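# Place the entire wire inside the bin below rim

## Task

Get all of the wire into the bin so that no part of it sits above the bin's rim; a wire left dangling over the table edge may count as a failure.

## Robot and tools

Robot: two arms, left_arm and right_arm, each a six-joint arm ending in a parallel two-finger gripper. Scene frame: origin at table-top height, midway between the nominal arm bases; +x points out over the table, +z up, left_arm sits on the +y side and right_arm on the -y side (these names do not match image left/right). Calibrated bases: left_arm at (-0.021, +0.329, 0) m, right_arm at (+0.001, -0.232, +0.020) m, both turned only slightly about z. A camera stand sits behind the arms. Fingers point along the gripper's own +z and open and close along its y. end_effector_position is the point between the finger pads, just behind the tips.

Command rows. Every motion uses rows of 14 numbers, all in [-1, 1]: dx, dy, dz, rx, ry, rz, opening for left_arm, followed by the same seven for right_arm. Both arms always appear in a row. The first six per arm form an offset, not a pose: a displacement from that arm's current Hand target, measured along the Hand target's own axes. 1.0 stands for 0.6 m in translation or 180 degrees in rotation; rx, ry, rz make up one rotation vector. Opening is absolute: +1 fully open (about 87 mm between pads), +0.5 about 69 mm, 0 about 43 mm, -0.5 about 18 mm, -1 closed. Sending six zeros re-requests the current Hand target; a 0 in the opening slot is a real command (43 mm), so to leave a gripper alone repeat its present opening.

execute_actions(actions, cameras): actions is a list of actions; each action is a table of up to 15 rows, each row being one 1/30 s step. A short table repeats its final row to fill 15 steps. All rows of an action are offsets from the Hand target at that action's start, and each new action starts from wherever the Hand target then is, so the same offset sent twice moves twice. Images come back only for an empty list or when cameras names them (["all"] or names such as cam_high, cam_low, cam_left_wrist, cam_right_wrist).

move(target, speed, blend, opening_speed, blocking, cameras): target is one 14-number row or a list of up to 15 rows; every row is an offset from the same starting Hand targets, not from the row before. Grippers follow straight paths, all ending together, lasting 0.5 s to 10 s. speed is top path speed in m/s, 0.002 to 2.9 (default 0.25), with turning capped at twice that in rad/s; one value or one per target. blend (m) rounds corners at intermediate targets; 0 stops at each. opening_speed (0.2 or more per second on the -1..+1 scale) ramps finger changes. blocking=false returns after about 0.5 s while the move continues. Paths do not avoid obstacles or the other arm; avoid routing a gripper near its own base, go around it. The result adds a move: line with an ending such as done, off_target, moving, held or fault, plus limits (paced = pose clipped, held = steps withheld).

wait(seconds 0 to 10) lets time pass with arms holding their commands. stop brakes a running move. zoom_image(camera, region [x0, y0, x1, y1] in pixels, at most 504 by 504) enlarges part of the latest image. read_manual gives licence text only. finished_scene(scene) ends the scene irreversibly; the wire must already be in the bin and stay there unaided.

Results: end_effector_position (m) and end_effector_quat_wxyz in the scene frame; Hand target (your last commanded pose after clipping, which later offsets build on); grip_measured on the same scale as opening; Joint positions (gripper last, 0 closed to 1 open); Joint torques (nonzero even in free air); Tool commands; joint velocities, possibly reported as within noise. Readings can be off by a few centimetres, more at long reach. Orientation commands are clipped to within 40 degrees of the measured one per step. Grippers often stop short or sag and tilt; check after each move and send the missing distance as a new offset. Tiny moves may not happen or go sideways.

Gripping: on first contact note grip_measured and command about 0.04 below it for a firm grip, less for lighter. Pads exert about 20 N each; fast closing squeezes harder.

Cameras: cam_high and cam_low are fixed, cam_left_wrist and cam_right_wrist ride on the grippers; all are 672x504, with calibrations given per scene.

Avoid: dropping the wire from height or releasing it while moving; letting anything fall off the table or be left off it; letting the wire drape over the table edge; fast contacts, slamming into the table, bin or fixtures, hard pushes; any contact or press between the two arms, including one gripper closing on the other's fingers; strain on the wrist camera cables; arm stops and faults. To end a push against something, command the target back past the gripper. Motors heat when holding loads, stretched out or straining toward unreachable poses; MOTOR HOT appears at 75 °C, at 90 °C the arm folds away and idles, at 100 °C it goes limp. The scene keeps running while you think. Occasionally an outside nudge moves a loose object.

Each tool is called after "Request:" as a command line: name --argument value for each argument, lists and objects as JSON in quotes; but a table of rows of numbers goes row by row, as --pt "numbers of a row", without its own name.

## Session

Request:
execute_actions --actions '[]'

Scene clock: 0.00 s.
left_arm: end_effector_position=(+0.3368, +0.2011, +0.2341) grip_measured=+1.000 end_effector_quat_wxyz=(+0.458, +0.086, +0.843, -0.267) | right_arm: end_effector_position=(+0.2883, -0.1028, +0.2382) grip_measured=+0.986 end_effector_quat_wxyz=(+0.458, -0.128, +0.850, +0.226)
Joint positions: left_arm=[-0.113 1.258 1.082 -0.331 0.453 -0.188 1] | right_arm=[0.225 0.991 0.911 -0.451 -0.337 0.116 0.993]
Joint velocities: within noise
Joint torques (N m): no reading
Heat: left arm: 41 °C; right arm: 42 °C.
Hand target: left_arm +0.3375, +0.2011, +0.2401; +0.465, +0.087, +0.840, -0.267 | right_arm +0.2907, -0.1022, +0.2464; +0.469, -0.130, +0.844, +0.226
Tool commands: left_gripper/opening=+1.0 right_gripper/opening=+1.0

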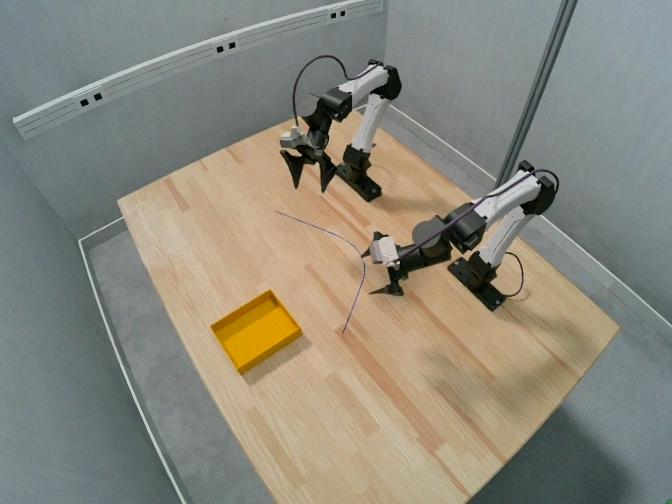

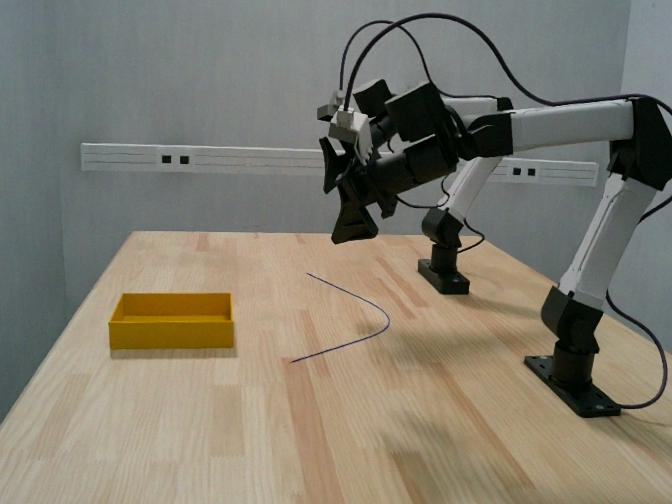

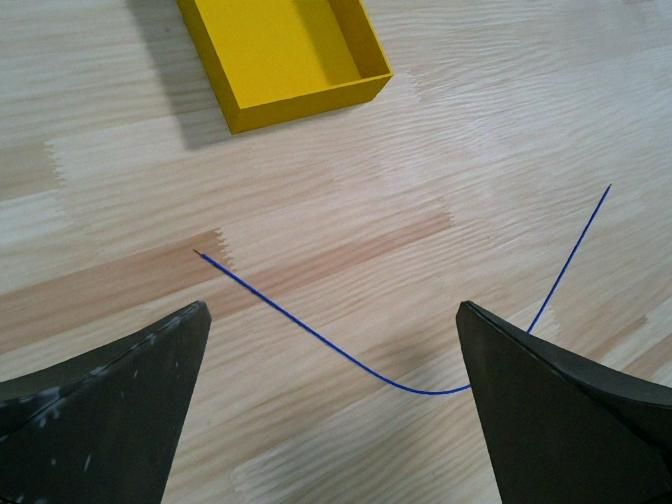

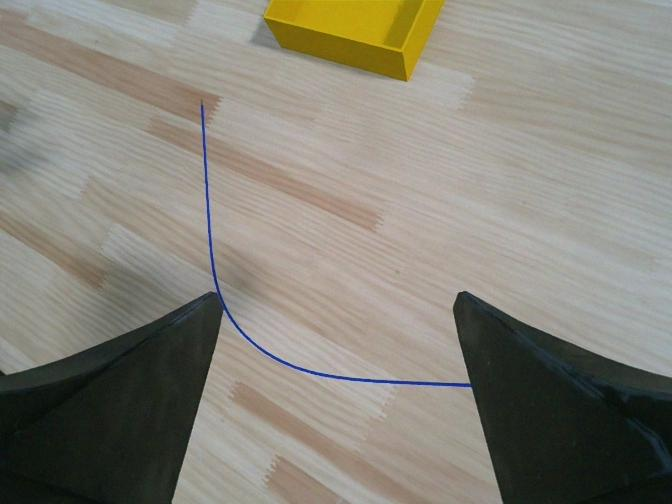

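Request:
move --target '[0.223,-0.0637,0.0922,-0.279,0.244,-0.246,0.3,0.1983,-0.1518,0.006,0.3114,0.2083,0.3889,0.3]' --cameras '["all"]'

Scene clock: 34.60 s.
left_arm: end_effector_position=(+0.2881, +0.1306, +0.1155) grip_measured=+0.300 end_effector_quat_wxyz=(+0.002, -0.322, +0.947, +0.004) | right_arm: end_effector_position=(+0.2639, -0.1810, +0.1140) grip_measured=+0.300 end_effector_quat_wxyz=(-0.003, +0.499, +0.867, -0.006)
Joint positions: left_arm=[-0.465 2.009 1.819 -1.384 -0.008 -1.129 0.65] | right_arm=[0.059 1.636 1.263 -1.209 0.007 1.1 0.65]
Joint torques (N m): left_arm=[-0.92 -9.76 8.9 0.07 0.05 -0.15] | right_arm=[-0.34 -5.67 7.94 0.24 0.04 0.03]
Heat: left arm: 42 °C; right arm: 43 °C.
Hand target: left_arm +0.2889, +0.1259, +0.1199; -0.001, -0.325, +0.946, +0.000 | right_arm +0.2700, -0.1798, +0.1198; +0.000, +0.507, +0.862, +0.001
Off the commanded pose: left_arm 0.007 m, 1 deg | right_arm 0.009 m, 1 deg.
move: done
camera_calibration:
cam_left_wrist: T_world_to_cam=[[0.60297, -0.797735, -0.00682953, -0.0706254], [-0.514466, -0.395375, 0.760923, 0.132893], [-0.609715, -0.4553, -0.648806, 0.456212], [0, 0, 0, 1]] pos_world=[0.389114, 0.203916, 0.19439]
cam_right_wrist: T_world_to_cam=[[-0.872418, -0.488755, -0.00250372, 0.143424], [-0.308493, 0.546666, 0.778453, 0.110265], [-0.379104, 0.679909, -0.627698, 0.437272], [0, 0, 0, 1]] pos_world=[0.324913, -0.287484, 0.188998]

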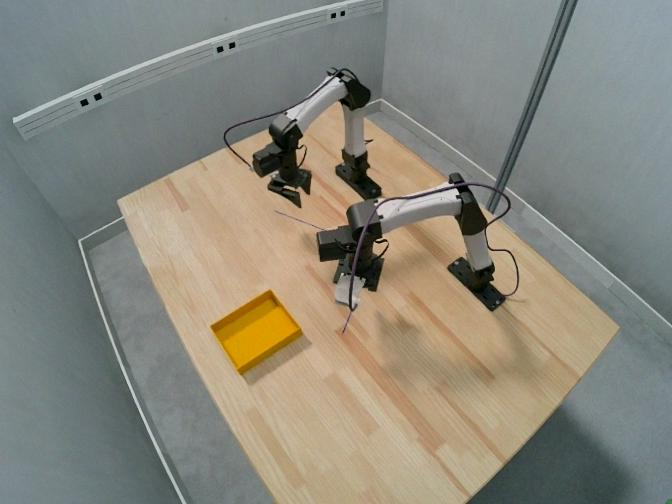

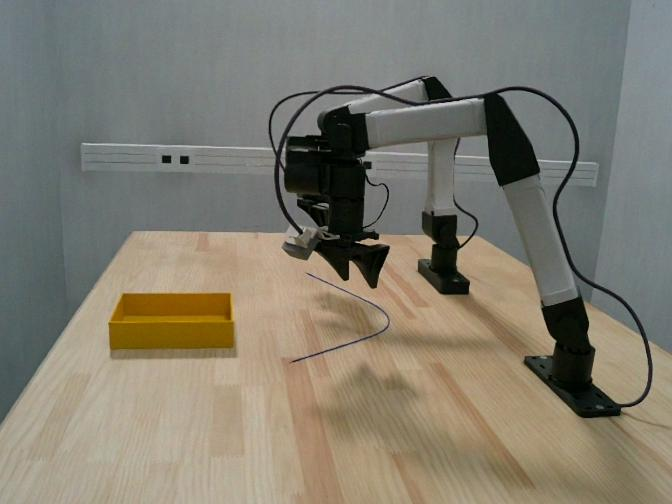

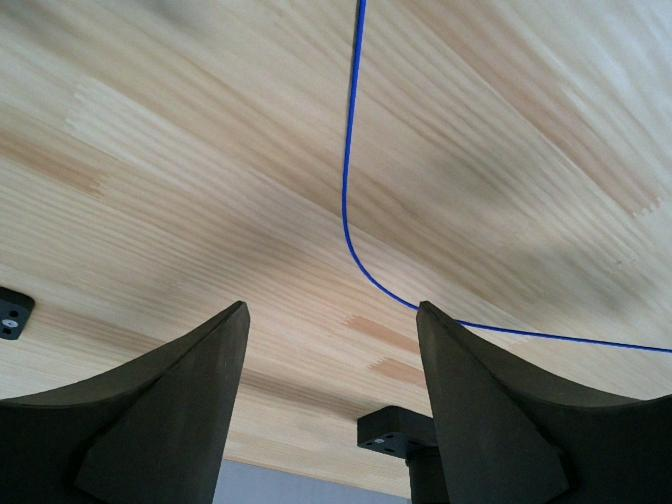

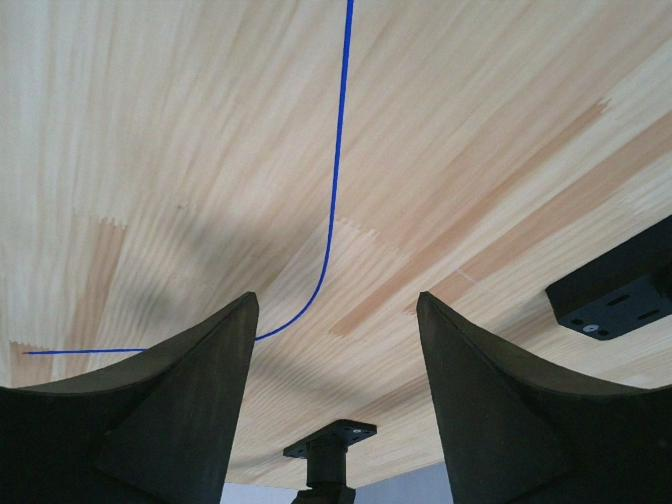

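Request:
move --target '[0,-0.015,0.143,0,0,0,0,0,0,0.14,0,0,0,0]' --cameras '["all"]'

Request:
zoom_image --camera "cam_low" --region '[270, 190, 430, 310]'

Scene clock: 43.00 s.
left_arm: end_effector_position=(+0.2940, +0.1230, +0.0354) grip_measured=+0.000 end_effector_quat_wxyz=(-0.001, -0.322, +0.947, +0.006) | right_arm: end_effector_position=(+0.2676, -0.1806, +0.0388) grip_measured=+0.000 end_effector_quat_wxyz=(-0.001, +0.499, +0.866, -0.004)
Joint positions: left_arm=[-0.474 2.082 1.606 -1.105 -0.007 -1.139 0.5] | right_arm=[0.059 1.725 1.052 -0.904 0.006 1.101 0.5]
Joint torques (N m): left_arm=[-0.91 -11.17 5.83 0.29 0.03 -0.17] | right_arm=[-0.2 -6.11 4.44 0.53 0.07 0.07]
Heat: left arm: 44 °C; right arm: 42 °C.
Hand target: left_arm +0.2943, +0.1188, +0.0341; -0.001, -0.325, +0.946, +0.000 | right_arm +0.2701, -0.1797, +0.0358; +0.000, +0.507, +0.862, +0.001
Off the commanded pose: left_arm 0.004 m, 1 deg | right_arm 0.004 m, 1 deg.
move: done
camera_calibration:
cam_left_wrist: T_world_to_cam=[[0.602297, -0.798176, -0.012361, -0.0804244], [-0.509646, -0.396401, 0.763627, 0.192512], [-0.614409, -0.453631, -0.645539, 0.405382], [0, 0, 0, 1]] pos_world=[0.395623, 0.196013, 0.113688]
cam_right_wrist: T_world_to_cam=[[-0.872784, -0.488049, -0.00752223, 0.147075], [-0.311908, 0.545801, 0.777699, 0.17051], [-0.37545, 0.681109, -0.628592, 0.390389], [0, 0, 0, 1]] pos_world=[0.328119, -0.287182, 0.113897]

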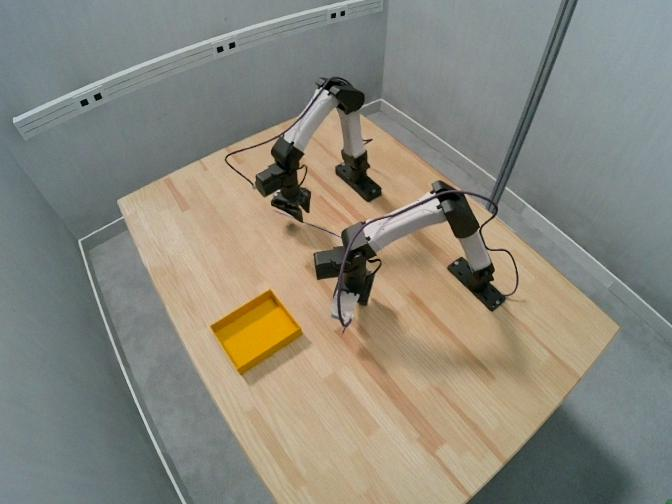

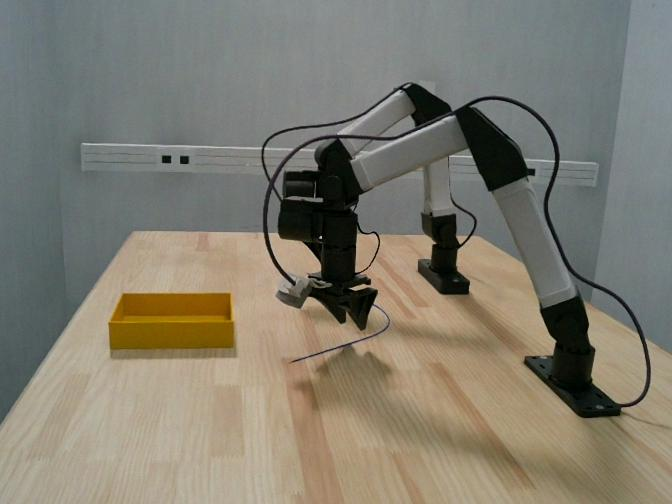

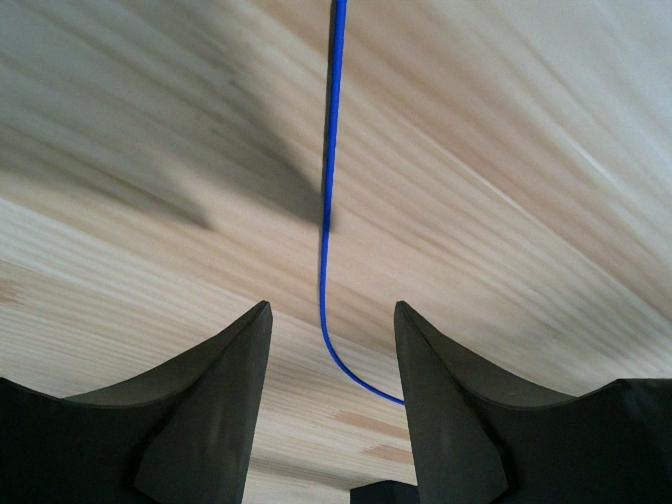

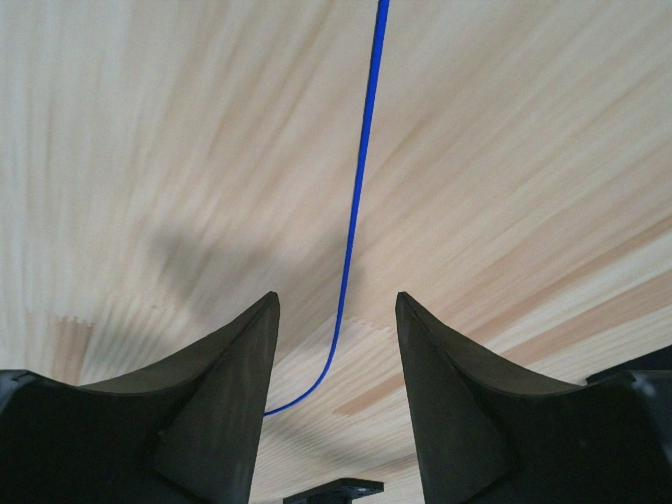

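Scaled by 3.150 from the camera's 672x504 image, which has a finer 960x720 frame.

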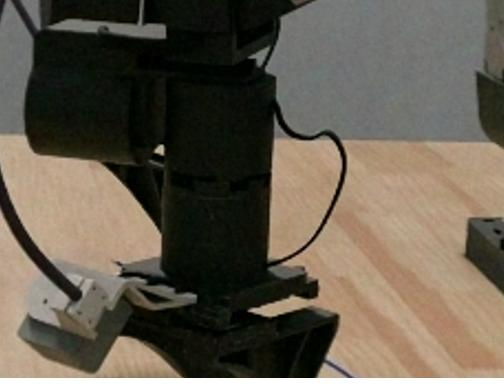

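Request:
move --target '[0,0,0.04,0,0,0,-0.3,0,0,0.042,0,0,0,-0.3]' --speed 0.05 --cameras '["cam_left_wrist","cam_right_wrist","cam_low"]'

Scene clock: 45.57 s.
left_arm: end_effector_position=(+0.2960, +0.1219, +0.0152) grip_measured=-0.300 end_effector_quat_wxyz=(+0.003, -0.322, +0.947, +0.002) | right_arm: end_effector_position=(+0.2683, -0.1805, +0.0140) grip_measured=-0.300 end_effector_quat_wxyz=(+0.000, +0.499, +0.866, -0.004)
Joint positions: left_arm=[-0.474 2.1 1.551 -1.02 -0.007 -1.139 0.35] | right_arm=[0.059 1.772 0.997 -0.801 0.006 1.101 0.35]
Joint torques (N m): left_arm=[-0.92 -10.39 5.38 0.3 0.02 -0.16] | right_arm=[-0.23 -6.16 4.23 0.53 0.11 0.07]
Heat: left arm: 44 °C; right arm: 41 °C.
Hand target: left_arm +0.2943, +0.1187, +0.0101; -0.001, -0.325, +0.946, +0.000 | right_arm +0.2701, -0.1797, +0.0106; +0.000, +0.507, +0.862, +0.001
Off the commanded pose: left_arm 0.006 m, 1 deg | right_arm 0.004 m, 1 deg.
move: done
camera_calibration:
cam_left_wrist: T_world_to_cam=[[0.602374, -0.798213, -0.00129836, -0.0828555], [-0.517933, -0.392096, 0.760267, 0.210481], [-0.607364, -0.457292, -0.64961, 0.391498], [0, 0, 0, 1]] pos_world=[0.396707, 0.195422, 0.094191]
cam_right_wrist: T_world_to_cam=[[-0.872784, -0.48802, -0.00920012, 0.147486], [-0.313353, 0.545756, 0.777149, 0.19031], [-0.374243, 0.681166, -0.62925, 0.374791], [0, 0, 0, 1]] pos_world=[0.328621, -0.287181, 0.0892951]
Images, in order (width x height): cam_low 672x504, cam_left_wrist 672x504, cam_right_wrist 672x504.

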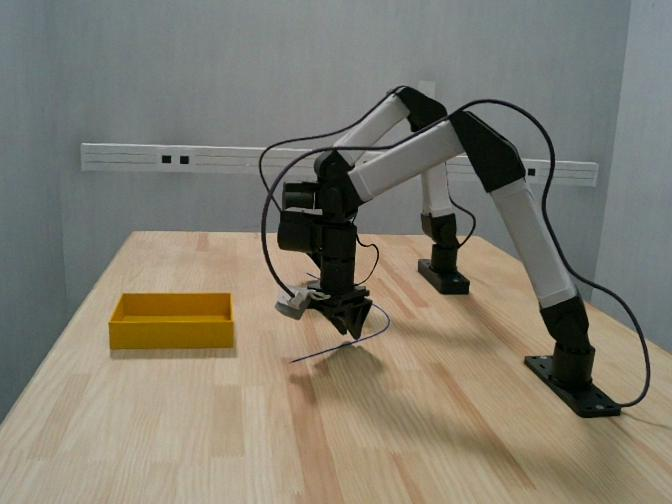

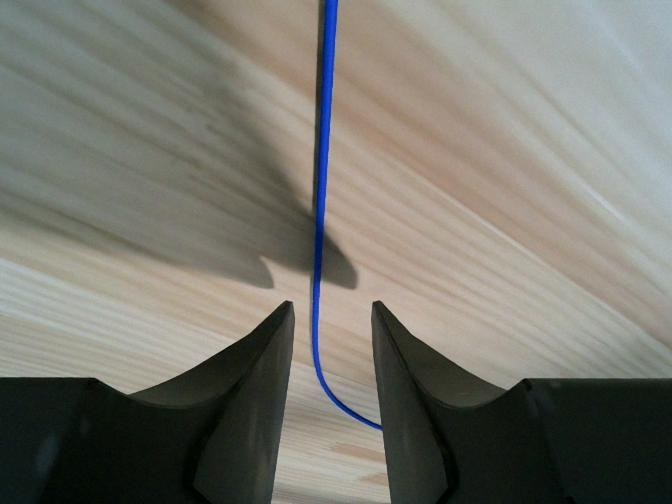

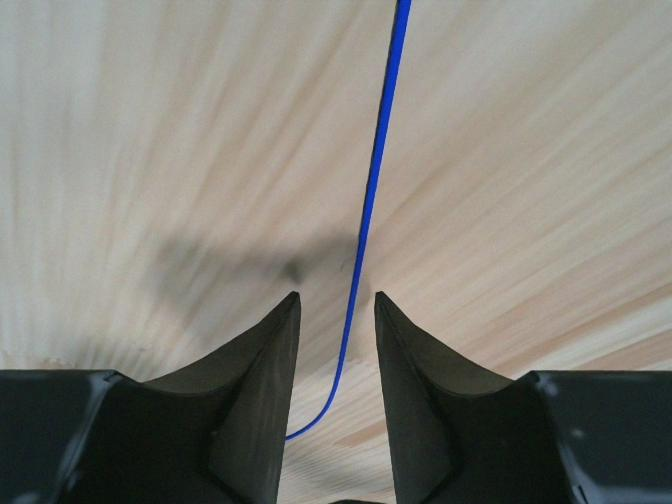

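Request:
move --target '[0,-0.006,0.009,0,0,0,-0.3,0,0.006,0.01,0,0,0,-0.3]' --speed 0.03 --cameras '["cam_left_wrist","cam_right_wrist"]'

Scene clock: 48.27 s.
left_arm: end_effector_position=(+0.2965, +0.1201, +0.0090) grip_measured=-0.300 end_effector_quat_wxyz=(+0.002, -0.322, +0.947, +0.003) | right_arm: end_effector_position=(+0.2711, -0.1803, +0.0078) grip_measured=-0.300 end_effector_quat_wxyz=(-0.001, +0.502, +0.865, -0.004)
Joint positions: left_arm=[-0.478 2.116 1.551 -1.008 -0.007 -1.142 0.35] | right_arm=[0.059 1.795 0.997 -0.779 0.006 1.107 0.35]
Joint torques (N m): left_arm=[-0.92 -10.29 5.96 0.31 0.02 -0.16] | right_arm=[0.31 -6.16 4.36 0.57 0.09 0.06]
Heat: left arm: 45 °C; right arm: 41 °C.
Hand target: left_arm +0.2966, +0.1159, +0.0047; -0.001, -0.325, +0.946, +0.000 | right_arm +0.2733, -0.1779, +0.0046; +0.000, +0.507, +0.862, +0.001
Off the commanded pose: left_arm 0.006 m, 1 deg | right_arm 0.005 m, 1 deg.
move: done
camera_calibration:
cam_left_wrist: T_world_to_cam=[[0.60268, -0.797965, -0.00540307, -0.0848187], [-0.514688, -0.393886, 0.761544, 0.214052], [-0.609814, -0.456187, -0.64809, 0.387536], [0, 0, 0, 1]] pos_world=[0.397613, 0.193418, 0.08769]
cam_right_wrist: T_world_to_cam=[[-0.875372, -0.48338, -0.00821383, 0.151641], [-0.309604, 0.547463, 0.77745, 0.195182], [-0.371307, 0.683102, -0.628891, 0.37128], [0, 0, 0, 1]] pos_world=[0.331031, -0.287177, 0.0829959]
Images, in order (width x height): cam_left_wrist 672x504, cam_right_wrist 672x504.

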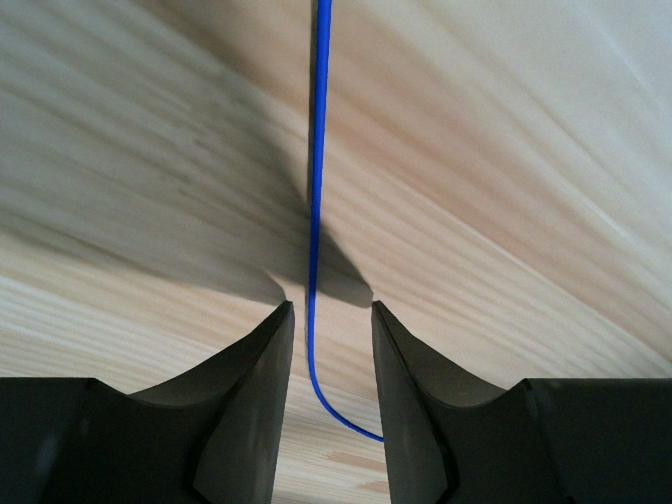

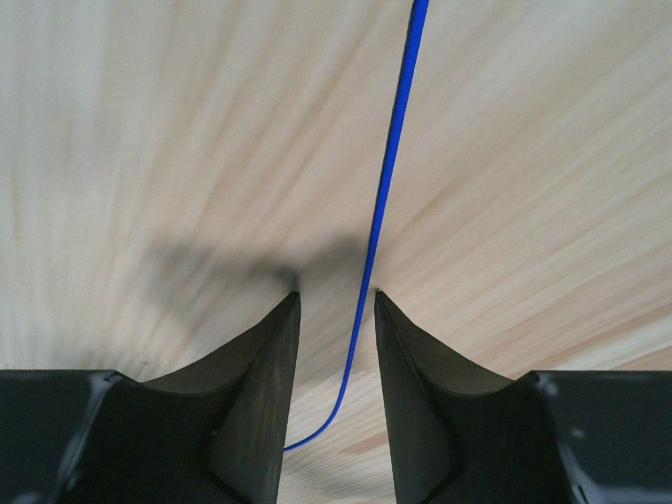

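Request:
move --target '[0,0,0.002,0,0,0,-1,0,0,0.002,0,0,0,-1]' --opening_speed 0.7 --cameras '["cam_left_wrist","cam_right_wrist"]'

Scene clock: 51.37 s.
left_arm: end_effector_position=(+0.2975, +0.1196, +0.0089) grip_measured=-0.990 end_effector_quat_wxyz=(+0.003, -0.322, +0.947, +0.002) | right_arm: end_effector_position=(+0.2724, -0.1802, +0.0077) grip_measured=-1.000 end_effector_quat_wxyz=(+0.002, +0.502, +0.865, -0.003)
Joint positions: left_arm=[-0.478 2.116 1.551 -1.004 -0.007 -1.142 0.005] | right_arm=[0.059 1.795 0.997 -0.774 0.006 1.107 0]
Joint torques (N m): left_arm=[-0.94 -10.15 5.72 0.32 0.02 -0.17] | right_arm=[0.24 -5.96 4.16 0.52 0.09 0.02]
Heat: left arm: 45 °C; right arm: 41 °C.
Hand target: left_arm +0.2966, +0.1159, +0.0035; -0.001, -0.325, +0.946, +0.000 | right_arm +0.2733, -0.1779, +0.0034; +0.000, +0.507, +0.862, +0.001
Off the commanded pose: left_arm 0.007 m, 1 deg | right_arm 0.005 m, 1 deg.
move: done
camera_calibration:
cam_left_wrist: T_world_to_cam=[[0.602636, -0.798014, -0.00164833, -0.085716], [-0.517544, -0.392404, 0.760374, 0.215041], [-0.607436, -0.457376, -0.649484, 0.387298], [0, 0, 0, 1]] pos_world=[0.398208, 0.193121, 0.087891]
cam_right_wrist: T_world_to_cam=[[-0.87549, -0.483061, -0.0130146, 0.152879], [-0.313526, 0.547322, 0.775977, 0.196662], [-0.367721, 0.683441, -0.630627, 0.370754], [0, 0, 0, 1]] pos_world=[0.331836, -0.287176, 0.0831919]
Images, in order (width x height): cam_left_wrist 672x504, cam_right_wrist 672x504.

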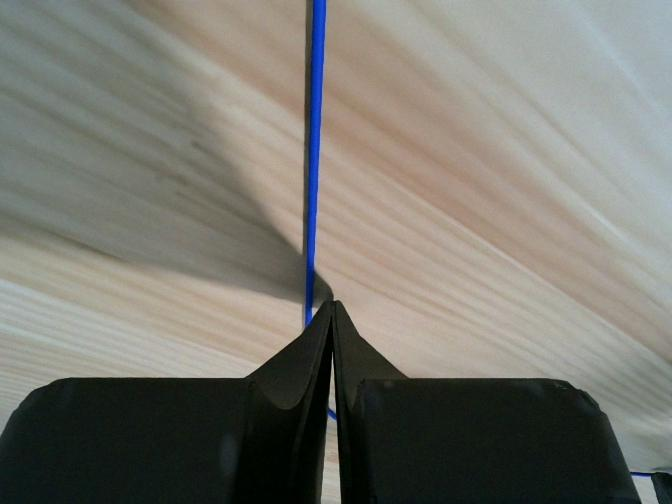

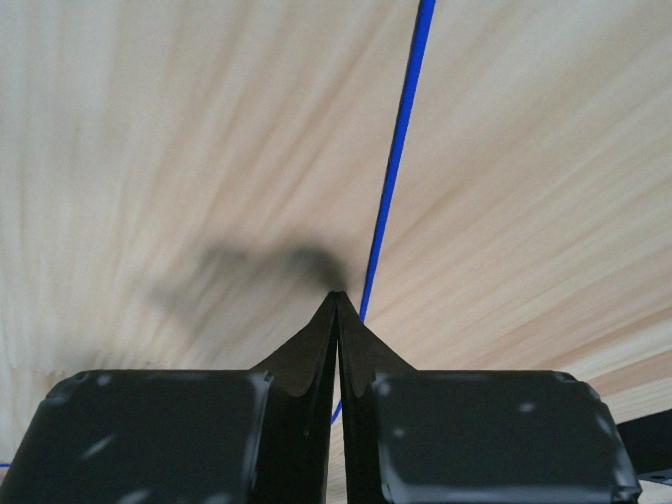

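Request:
move --target '[0,0,-0.05,0,0,0,-1,0,0,-0.05,0,0,0,-1]' --speed 0.08 --cameras '["cam_left_wrist","cam_right_wrist","cam_low"]'

Scene clock: 53.93 s.
left_arm: end_effector_position=(+0.2922, +0.1223, +0.0187) grip_measured=-0.990 end_effector_quat_wxyz=(-0.009, -0.322, +0.947, +0.014) | right_arm: end_effector_position=(+0.2634, -0.1807, +0.0210) grip_measured=-1.000 end_effector_quat_wxyz=(-0.015, +0.502, +0.865, -0.014)
Joint positions: left_arm=[-0.478 2.116 1.589 -1.077 -0.007 -1.142 0.005] | right_arm=[0.059 1.773 1.026 -0.865 0.006 1.107 0]
Joint torques (N m): left_arm=[-0.91 -13.67 8.51 -0.02 0.03 -0.16] | right_arm=[0.23 -9.48 7.04 0.05 0.11 0.03]
Heat: left arm: 46 °C; right arm: 40 °C.
Hand target: left_arm +0.2966, +0.1160, +0.0334; -0.001, -0.325, +0.946, +0.000 | right_arm +0.2733, -0.1780, +0.0335; +0.000, +0.507, +0.862, +0.001
Off the commanded pose: left_arm 0.017 m, 2 deg | right_arm 0.016 m, 2 deg.
move: off_target (left_arm, right_arm)
camera_calibration:
cam_left_wrist: T_world_to_cam=[[0.602154, -0.79768, -0.033413, -0.0796979], [-0.493742, -0.404952, 0.769567, 0.200344], [-0.627399, -0.446901, -0.637692, 0.396152], [0, 0, 0, 1]] pos_world=[0.395454, 0.194597, 0.0957821]
cam_right_wrist: T_world_to_cam=[[-0.875285, -0.483054, 0.0231178, 0.144122], [-0.282258, 0.549093, 0.786656, 0.175691], [-0.392691, 0.682023, -0.616959, 0.382137], [0, 0, 0, 1]] pos_world=[0.3258, -0.287478, 0.0942226]
Images, in order (width x height): cam_low 672x504, cam_left_wrist 672x504, cam_right_wrist 672x504.

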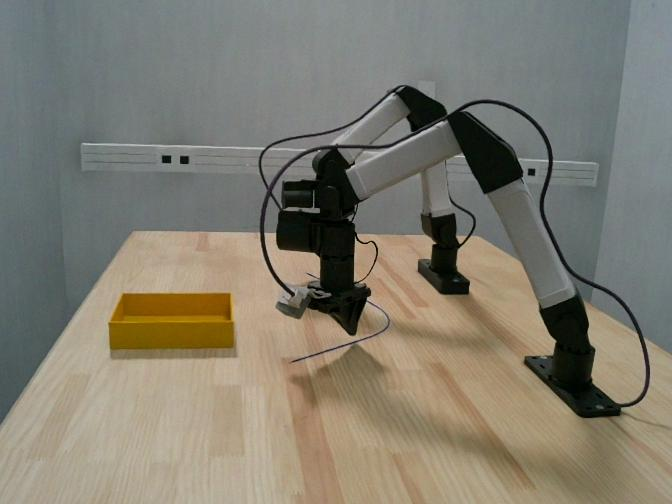

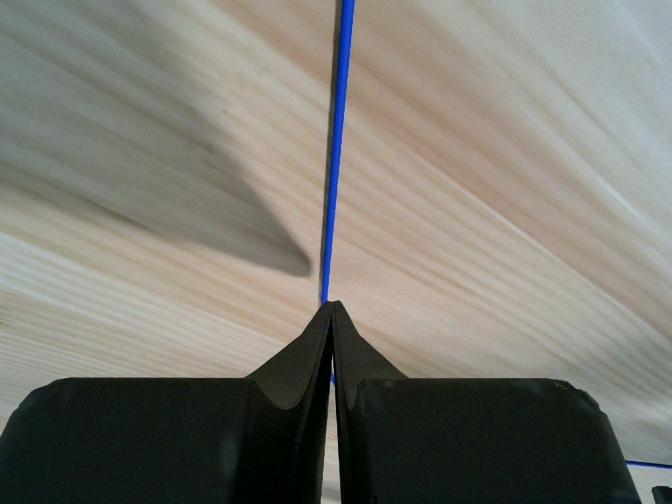

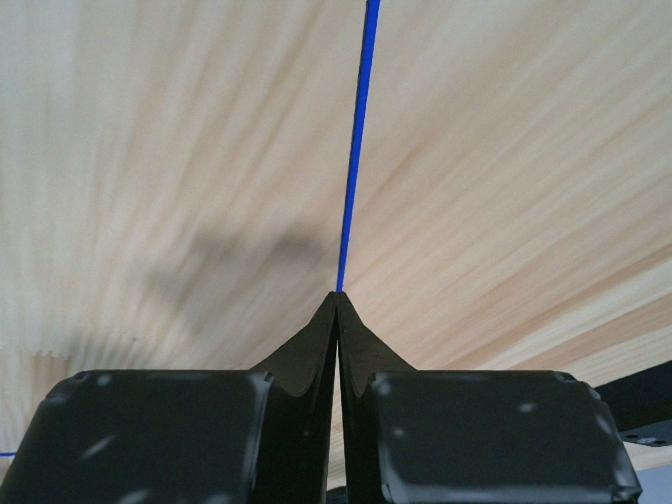

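Request:
move --pt "0 0.008 0.045 0 0 0 -0.5 0 -0.006 0.045 0 0 0 -0.5" --pt "0 0.008 0.064 0 0 0 -0.5 0 -0.006 0.064 0 0 0 -0.5" --speed '[0.08,0.03]' --cameras '["cam_left_wrist","cam_right_wrist"]'

Scene clock: 62.43 s.
left_arm: end_effector_position=(+0.2922, +0.1218, +0.0050) grip_measured=-0.500 end_effector_quat_wxyz=(-0.004, -0.322, +0.947, +0.007) | right_arm: end_effector_position=(+0.2684, -0.1804, +0.0052) grip_measured=-0.500 end_effector_quat_wxyz=(-0.001, +0.502, +0.865, -0.003)
Joint positions: left_arm=[-0.478 2.116 1.533 -1.002 -0.004 -1.142 0.25] | right_arm=[0.058 1.791 0.98 -0.765 0.004 1.107 0.25]
Joint torques (N m): left_arm=[-0.55 -10.52 3.58 0.62 0 -0.12] | right_arm=[-0.28 -4.94 3 0.83 0.12 0]
Heat: left arm: 49 °C; right arm: 39 °C.
Hand target: left_arm +0.2936, +0.1197, -0.0050; -0.001, -0.325, +0.946, +0.000 | right_arm +0.2702, -0.1797, -0.0049; +0.000, +0.507, +0.862, +0.001
Off the commanded pose: left_arm 0.010 m, 1 deg | right_arm 0.010 m, 1 deg.
move: done
camera_calibration:
cam_left_wrist: T_world_to_cam=[[0.602548, -0.797931, -0.015572, -0.0807284], [-0.505046, -0.396342, 0.766709, 0.21296], [-0.617952, -0.454114, -0.641806, 0.385199], [0, 0, 0, 1]] pos_world=[0.394232, 0.194914, 0.0826876]
cam_right_wrist: T_world_to_cam=[[-0.876097, -0.482043, -0.00940459, 0.149608], [-0.309005, 0.546419, 0.778423, 0.196102], [-0.370095, 0.68488, -0.62767, 0.368733], [0, 0, 0, 1]] pos_world=[0.328134, -0.287574, 0.0801995]
Images, in order (width x height): cam_left_wrist 672x504, cam_right_wrist 672x504.

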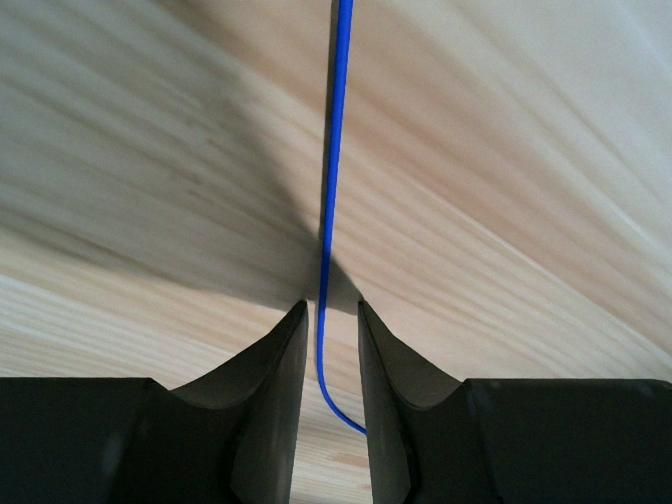

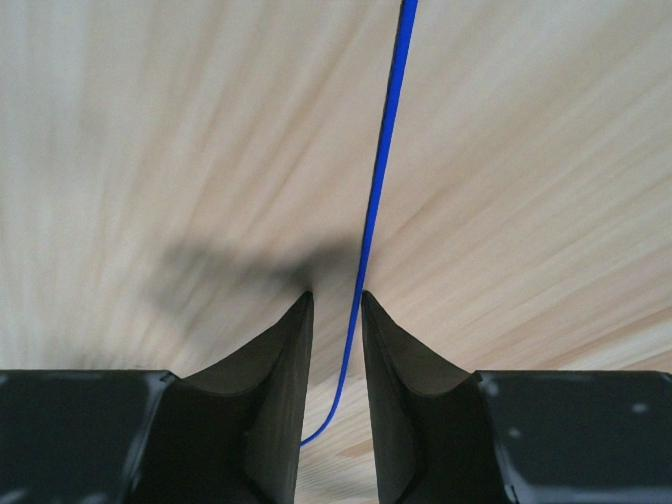

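Request:
move --target '[0,0,0,0,0,0,-1,0,0,0,0,0,0,-1]' --opening_speed 0.5

Request:
move --target '[0,0,-0.09,0,0,0,-1,0,0,-0.09,0,0,0,-1]' --speed 0.08 --cameras '["cam_left_wrist","cam_right_wrist","cam_low"]'

Scene clock: 65.63 s.
left_arm: end_effector_position=(+0.2952, +0.1175, +0.0051) grip_measured=-0.954 end_effector_quat_wxyz=(-0.002, -0.322, +0.947, -0.005) | right_arm: end_effector_position=(+0.2695, -0.1788, +0.0051) grip_measured=-0.978 end_effector_quat_wxyz=(-0.001, +0.502, +0.865, +0.002)
Joint positions: left_arm=[-0.478 2.116 1.533 -0.984 0.01 -1.142 0.023] | right_arm=[0.058 1.791 0.978 -0.758 -0.005 1.107 0.011]
Joint torques (N m): left_arm=[-0.57 -10.58 3.56 0.49 -0.12 -0.11] | right_arm=[-0.18 -5.05 3.11 0.75 0.18 0.01]
Heat: left arm: 49 °C; right arm: 39 °C.
Hand target: left_arm +0.2936, +0.1198, -0.0050; -0.001, -0.325, +0.946, +0.000 | right_arm +0.2703, -0.1797, -0.0049; +0.000, +0.507, +0.862, +0.001
Off the commanded pose: left_arm 0.010 m, 1 deg | right_arm 0.010 m, 1 deg.
move: done

Scene clock: 67.03 s.
left_arm: end_effector_position=(+0.2881, +0.1217, +0.0338) grip_measured=-0.954 end_effector_quat_wxyz=(-0.015, -0.322, +0.946, +0.010) | right_arm: end_effector_position=(+0.2610, -0.1793, +0.0370) grip_measured=-0.978 end_effector_quat_wxyz=(-0.018, +0.502, +0.865, -0.009)
Joint positions: left_arm=[-0.478 2.09 1.609 -1.124 0.008 -1.142 0.023] | right_arm=[0.058 1.735 1.051 -0.925 -0.005 1.107 0.011]
Joint torques (N m): left_arm=[-0.53 -13.9 8.42 0.03 -0.11 -0.12] | right_arm=[-0.29 -9.28 7.09 0.13 0.17 -0.02]
Heat: left arm: 49 °C; right arm: 39 °C.
Hand target: left_arm +0.2937, +0.1198, +0.0491; -0.001, -0.325, +0.946, +0.000 | right_arm +0.2702, -0.1798, +0.0491; +0.000, +0.507, +0.862, +0.001
Off the commanded pose: left_arm 0.016 m, 2 deg | right_arm 0.015 m, 2 deg.
move: off_target (left_arm, right_arm)
camera_calibration:
cam_left_wrist: T_world_to_cam=[[0.602276, -0.79776, -0.0290268, -0.0773503], [-0.486991, -0.395984, 0.778483, 0.183099], [-0.632537, -0.454726, -0.626994, 0.404898], [0, 0, 0, 1]] pos_world=[0.391867, 0.194915, 0.109084]
cam_right_wrist: T_world_to_cam=[[-0.87605, -0.481905, 0.0174498, 0.142947], [-0.281859, 0.541079, 0.792331, 0.159892], [-0.39127, 0.689203, -0.609842, 0.3908], [0, 0, 0, 1]] pos_world=[0.323204, -0.286968, 0.109144]
Images, in order (width x height): cam_low 672x504, cam_left_wrist 672x504, cam_right_wrist 672x504.

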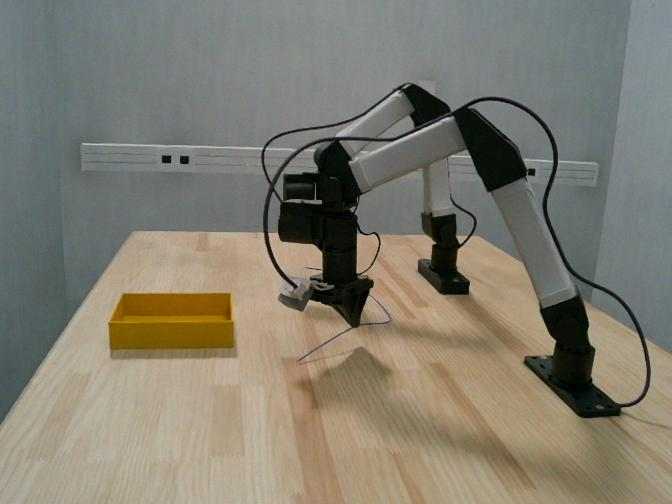

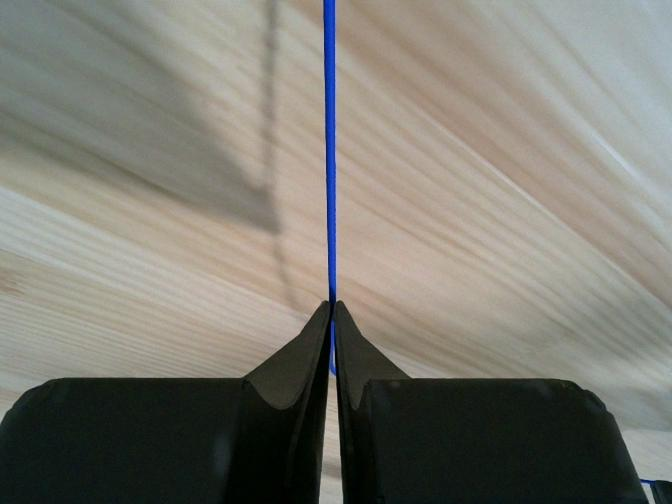

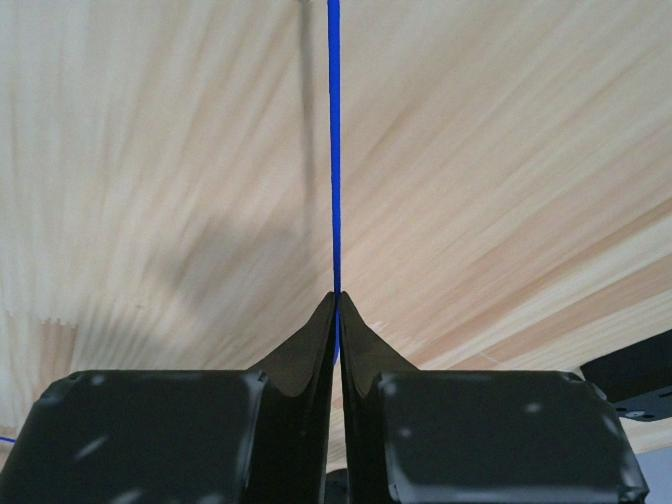

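Request:
move --target '[0,0,-0.28,0,0,0,-1,0,0,-0.28,0,0,0,-1]' --speed 0.15 --cameras '["cam_high","cam_low","cam_left_wrist","cam_right_wrist"]'

Request:
zoom_image --camera "cam_low" --region '[230, 150, 450, 370]'

Request:
zoom_image --camera "cam_high" --region '[200, 130, 420, 350]'

Scene clock: 72.17 s.
left_arm: end_effector_position=(+0.2953, +0.1192, +0.2064) grip_measured=-0.954 end_effector_quat_wxyz=(+0.055, -0.323, +0.942, -0.067) | right_arm: end_effector_position=(+0.2696, -0.1788, +0.2051) grip_measured=-0.978 end_effector_quat_wxyz=(+0.002, +0.502, +0.865, +0.004)
Joint positions: left_arm=[-0.473 1.953 2.104 -1.55 0.012 -1.143 0.023] | right_arm=[0.058 1.655 1.647 -1.554 -0.005 1.107 0.011]
Joint torques (N m): left_arm=[-0.16 -11.29 7.83 0.35 0.06 -0.13] | right_arm=[-0.64 -8.38 7.3 0.23 0.12 0]
Heat: left arm: 49 °C; right arm: 39 °C.
Hand target: left_arm +0.2939, +0.1199, +0.2171; -0.001, -0.325, +0.946, +0.000 | right_arm +0.2700, -0.1800, +0.2171; +0.000, +0.507, +0.862, +0.001
Off the commanded pose: left_arm 0.011 m, 10 deg | right_arm 0.012 m, 1 deg.
joint sent to its limit (left arm) — joint 4 (wrist pitch), lower limit. The joint targets are off in orientation, not in position.
joint sent to its limit (right arm) — joint 4 (wrist pitch), lower limit. The joint targets still meet the commanded pose.
move: off_target (left_arm, right_arm)
camera_calibration:
cam_left_wrist: T_world_to_cam=[[0.594603, -0.787922, 0.160081, -0.116688], [-0.621074, -0.32367, 0.713796, 0.0955902], [-0.510602, -0.523847, -0.681814, 0.500083], [0, 0, 0, 1]] pos_world=[0.384095, 0.200966, 0.291411]
cam_right_wrist: T_world_to_cam=[[-0.875854, -0.481882, -0.0258805, 0.156601], [-0.319561, 0.538968, 0.779355, 0.0412511], [-0.361608, 0.690871, -0.626048, 0.491981], [0, 0, 0, 1]] pos_world=[0.328246, -0.286665, 0.279907]

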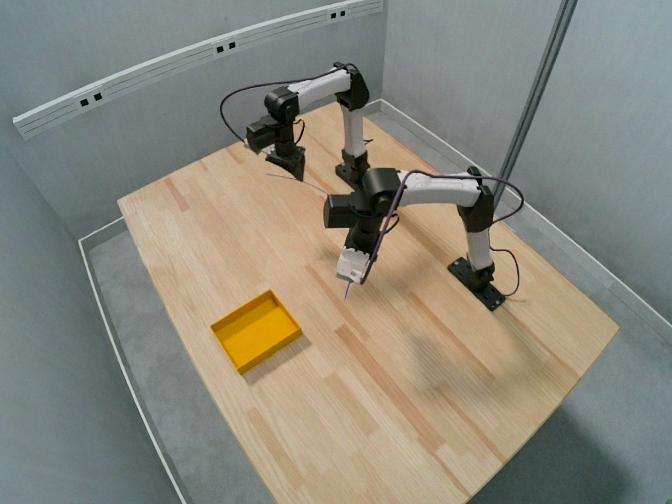

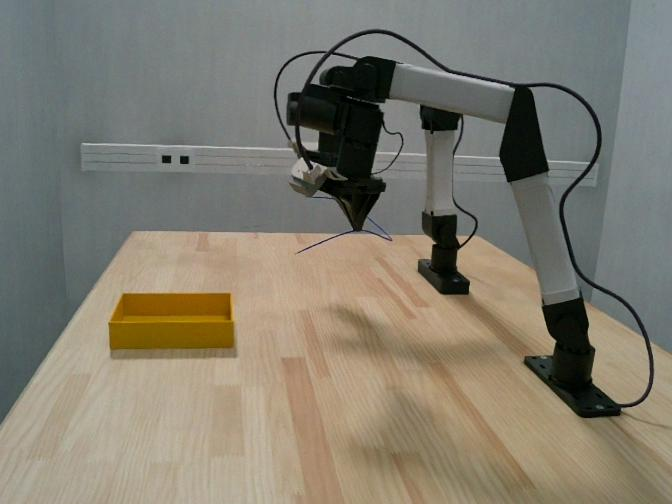

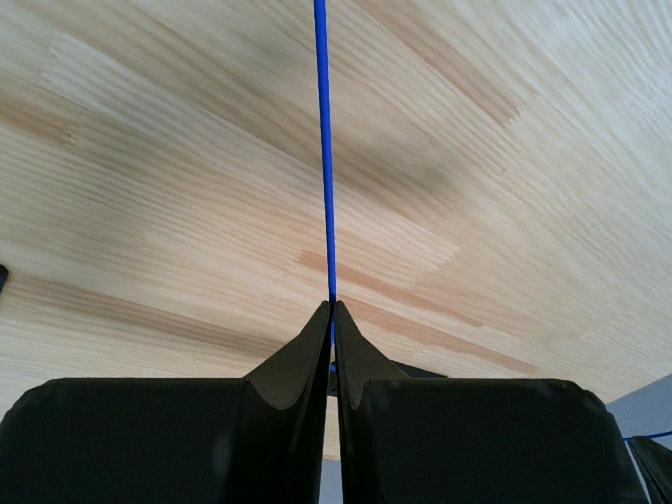

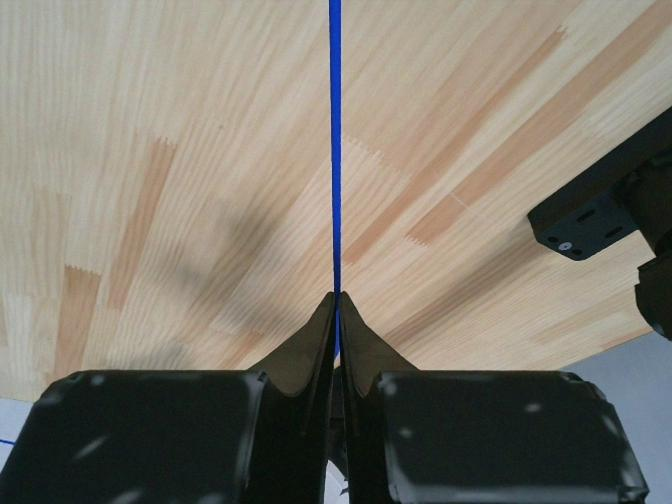

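Scaled by 2.291 from the camera's 672x504 image, which has a finer 960x720 frame.

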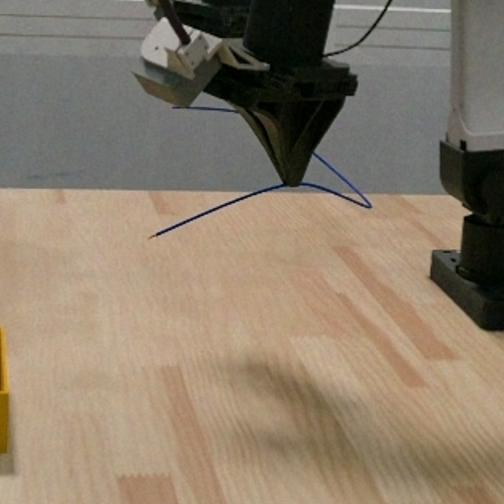

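Scaled by 2.291 from the camera's 672x504 image, which has a finer 960x720 frame.

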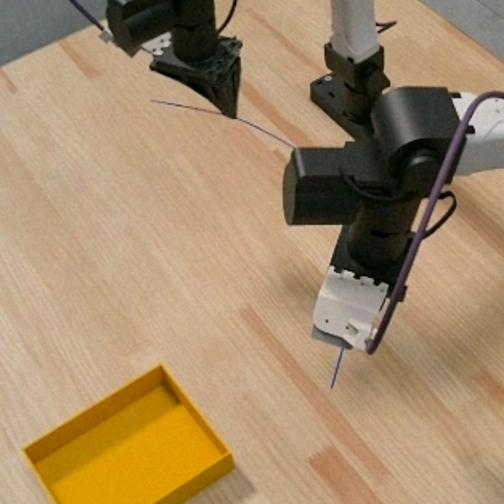

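Request:
move --pt "0 0 0.30 0 0 0 -1 0 0 0.30 0 0 0 -1" --pt "0 0 0.368 0 0 0 -1 0 0 0.368 0 0 0 -1" --pt "0 0 0.368 0 0 0 -0.5 0 0 0.368 0 0 0 -0.5" --speed '[0.12,0.04,0.04]' --opening_speed 1 --cameras '["cam_low","cam_left_wrist","cam_right_wrist"]'

Scene clock: 112.53 s.
left_arm: end_effector_position=(+0.2934, +0.1210, +0.0059) grip_measured=-0.500 end_effector_quat_wxyz=(-0.003, -0.325, +0.946, -0.003) | right_arm: end_effector_position=(+0.2658, -0.1788, +0.0051) grip_measured=-0.501 end_effector_quat_wxyz=(-0.008, +0.502, +0.865, -0.002)
Joint positions: left_arm=[-0.473 2.107 1.522 -0.986 0.008 -1.143 0.25] | right_arm=[0.058 1.792 0.978 -0.772 -0.006 1.107 0.25]
Joint torques (N m): left_arm=[-0.96 -9.77 4.74 0.47 -0.11 -0.11] | right_arm=[-0.08 -5.22 3.38 0.81 0.17 0]
Heat: left arm: 51 °C; right arm: 41 °C.
Hand target: left_arm +0.2937, +0.1196, -0.0037; +0.000, -0.325, +0.946, +0.000 | right_arm +0.2702, -0.1797, -0.0038; +0.000, +0.507, +0.862, +0.001
Off the commanded pose: left_arm 0.010 m, 0 deg | right_arm 0.010 m, 1 deg.
move: done
camera_calibration:
cam_left_wrist: T_world_to_cam=[[0.607248, -0.794508, 0.00241508, -0.0840185], [-0.508036, -0.385955, 0.770025, 0.212188], [-0.610859, -0.468823, -0.638009, 0.385857], [0, 0, 0, 1]] pos_world=[0.394523, 0.19604, 0.0829932]
cam_right_wrist: T_world_to_cam=[[-0.876432, -0.481504, -0.00460784, 0.148197], [-0.300215, 0.538918, 0.787044, 0.190832], [-0.376481, 0.691174, -0.61688, 0.369342], [0, 0, 0, 1]] pos_world=[0.326225, -0.286765, 0.0783289]
Images, in order (width x height): cam_low 672x504, cam_left_wrist 672x504, cam_right_wrist 672x504.

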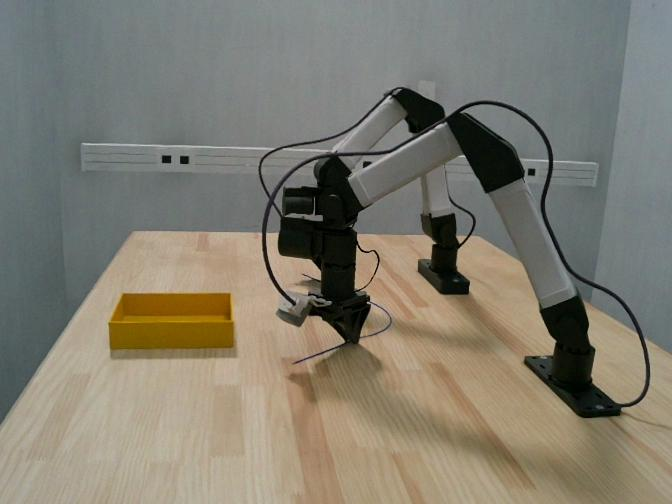

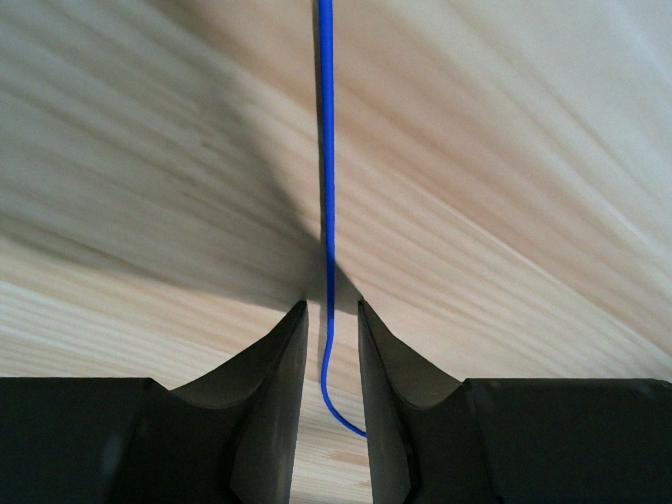

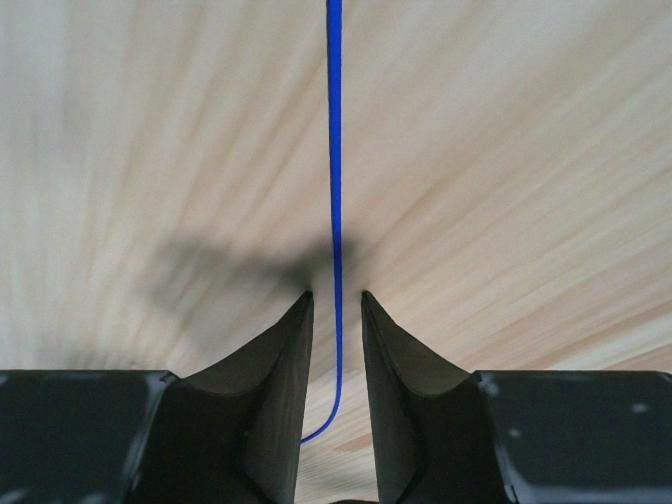

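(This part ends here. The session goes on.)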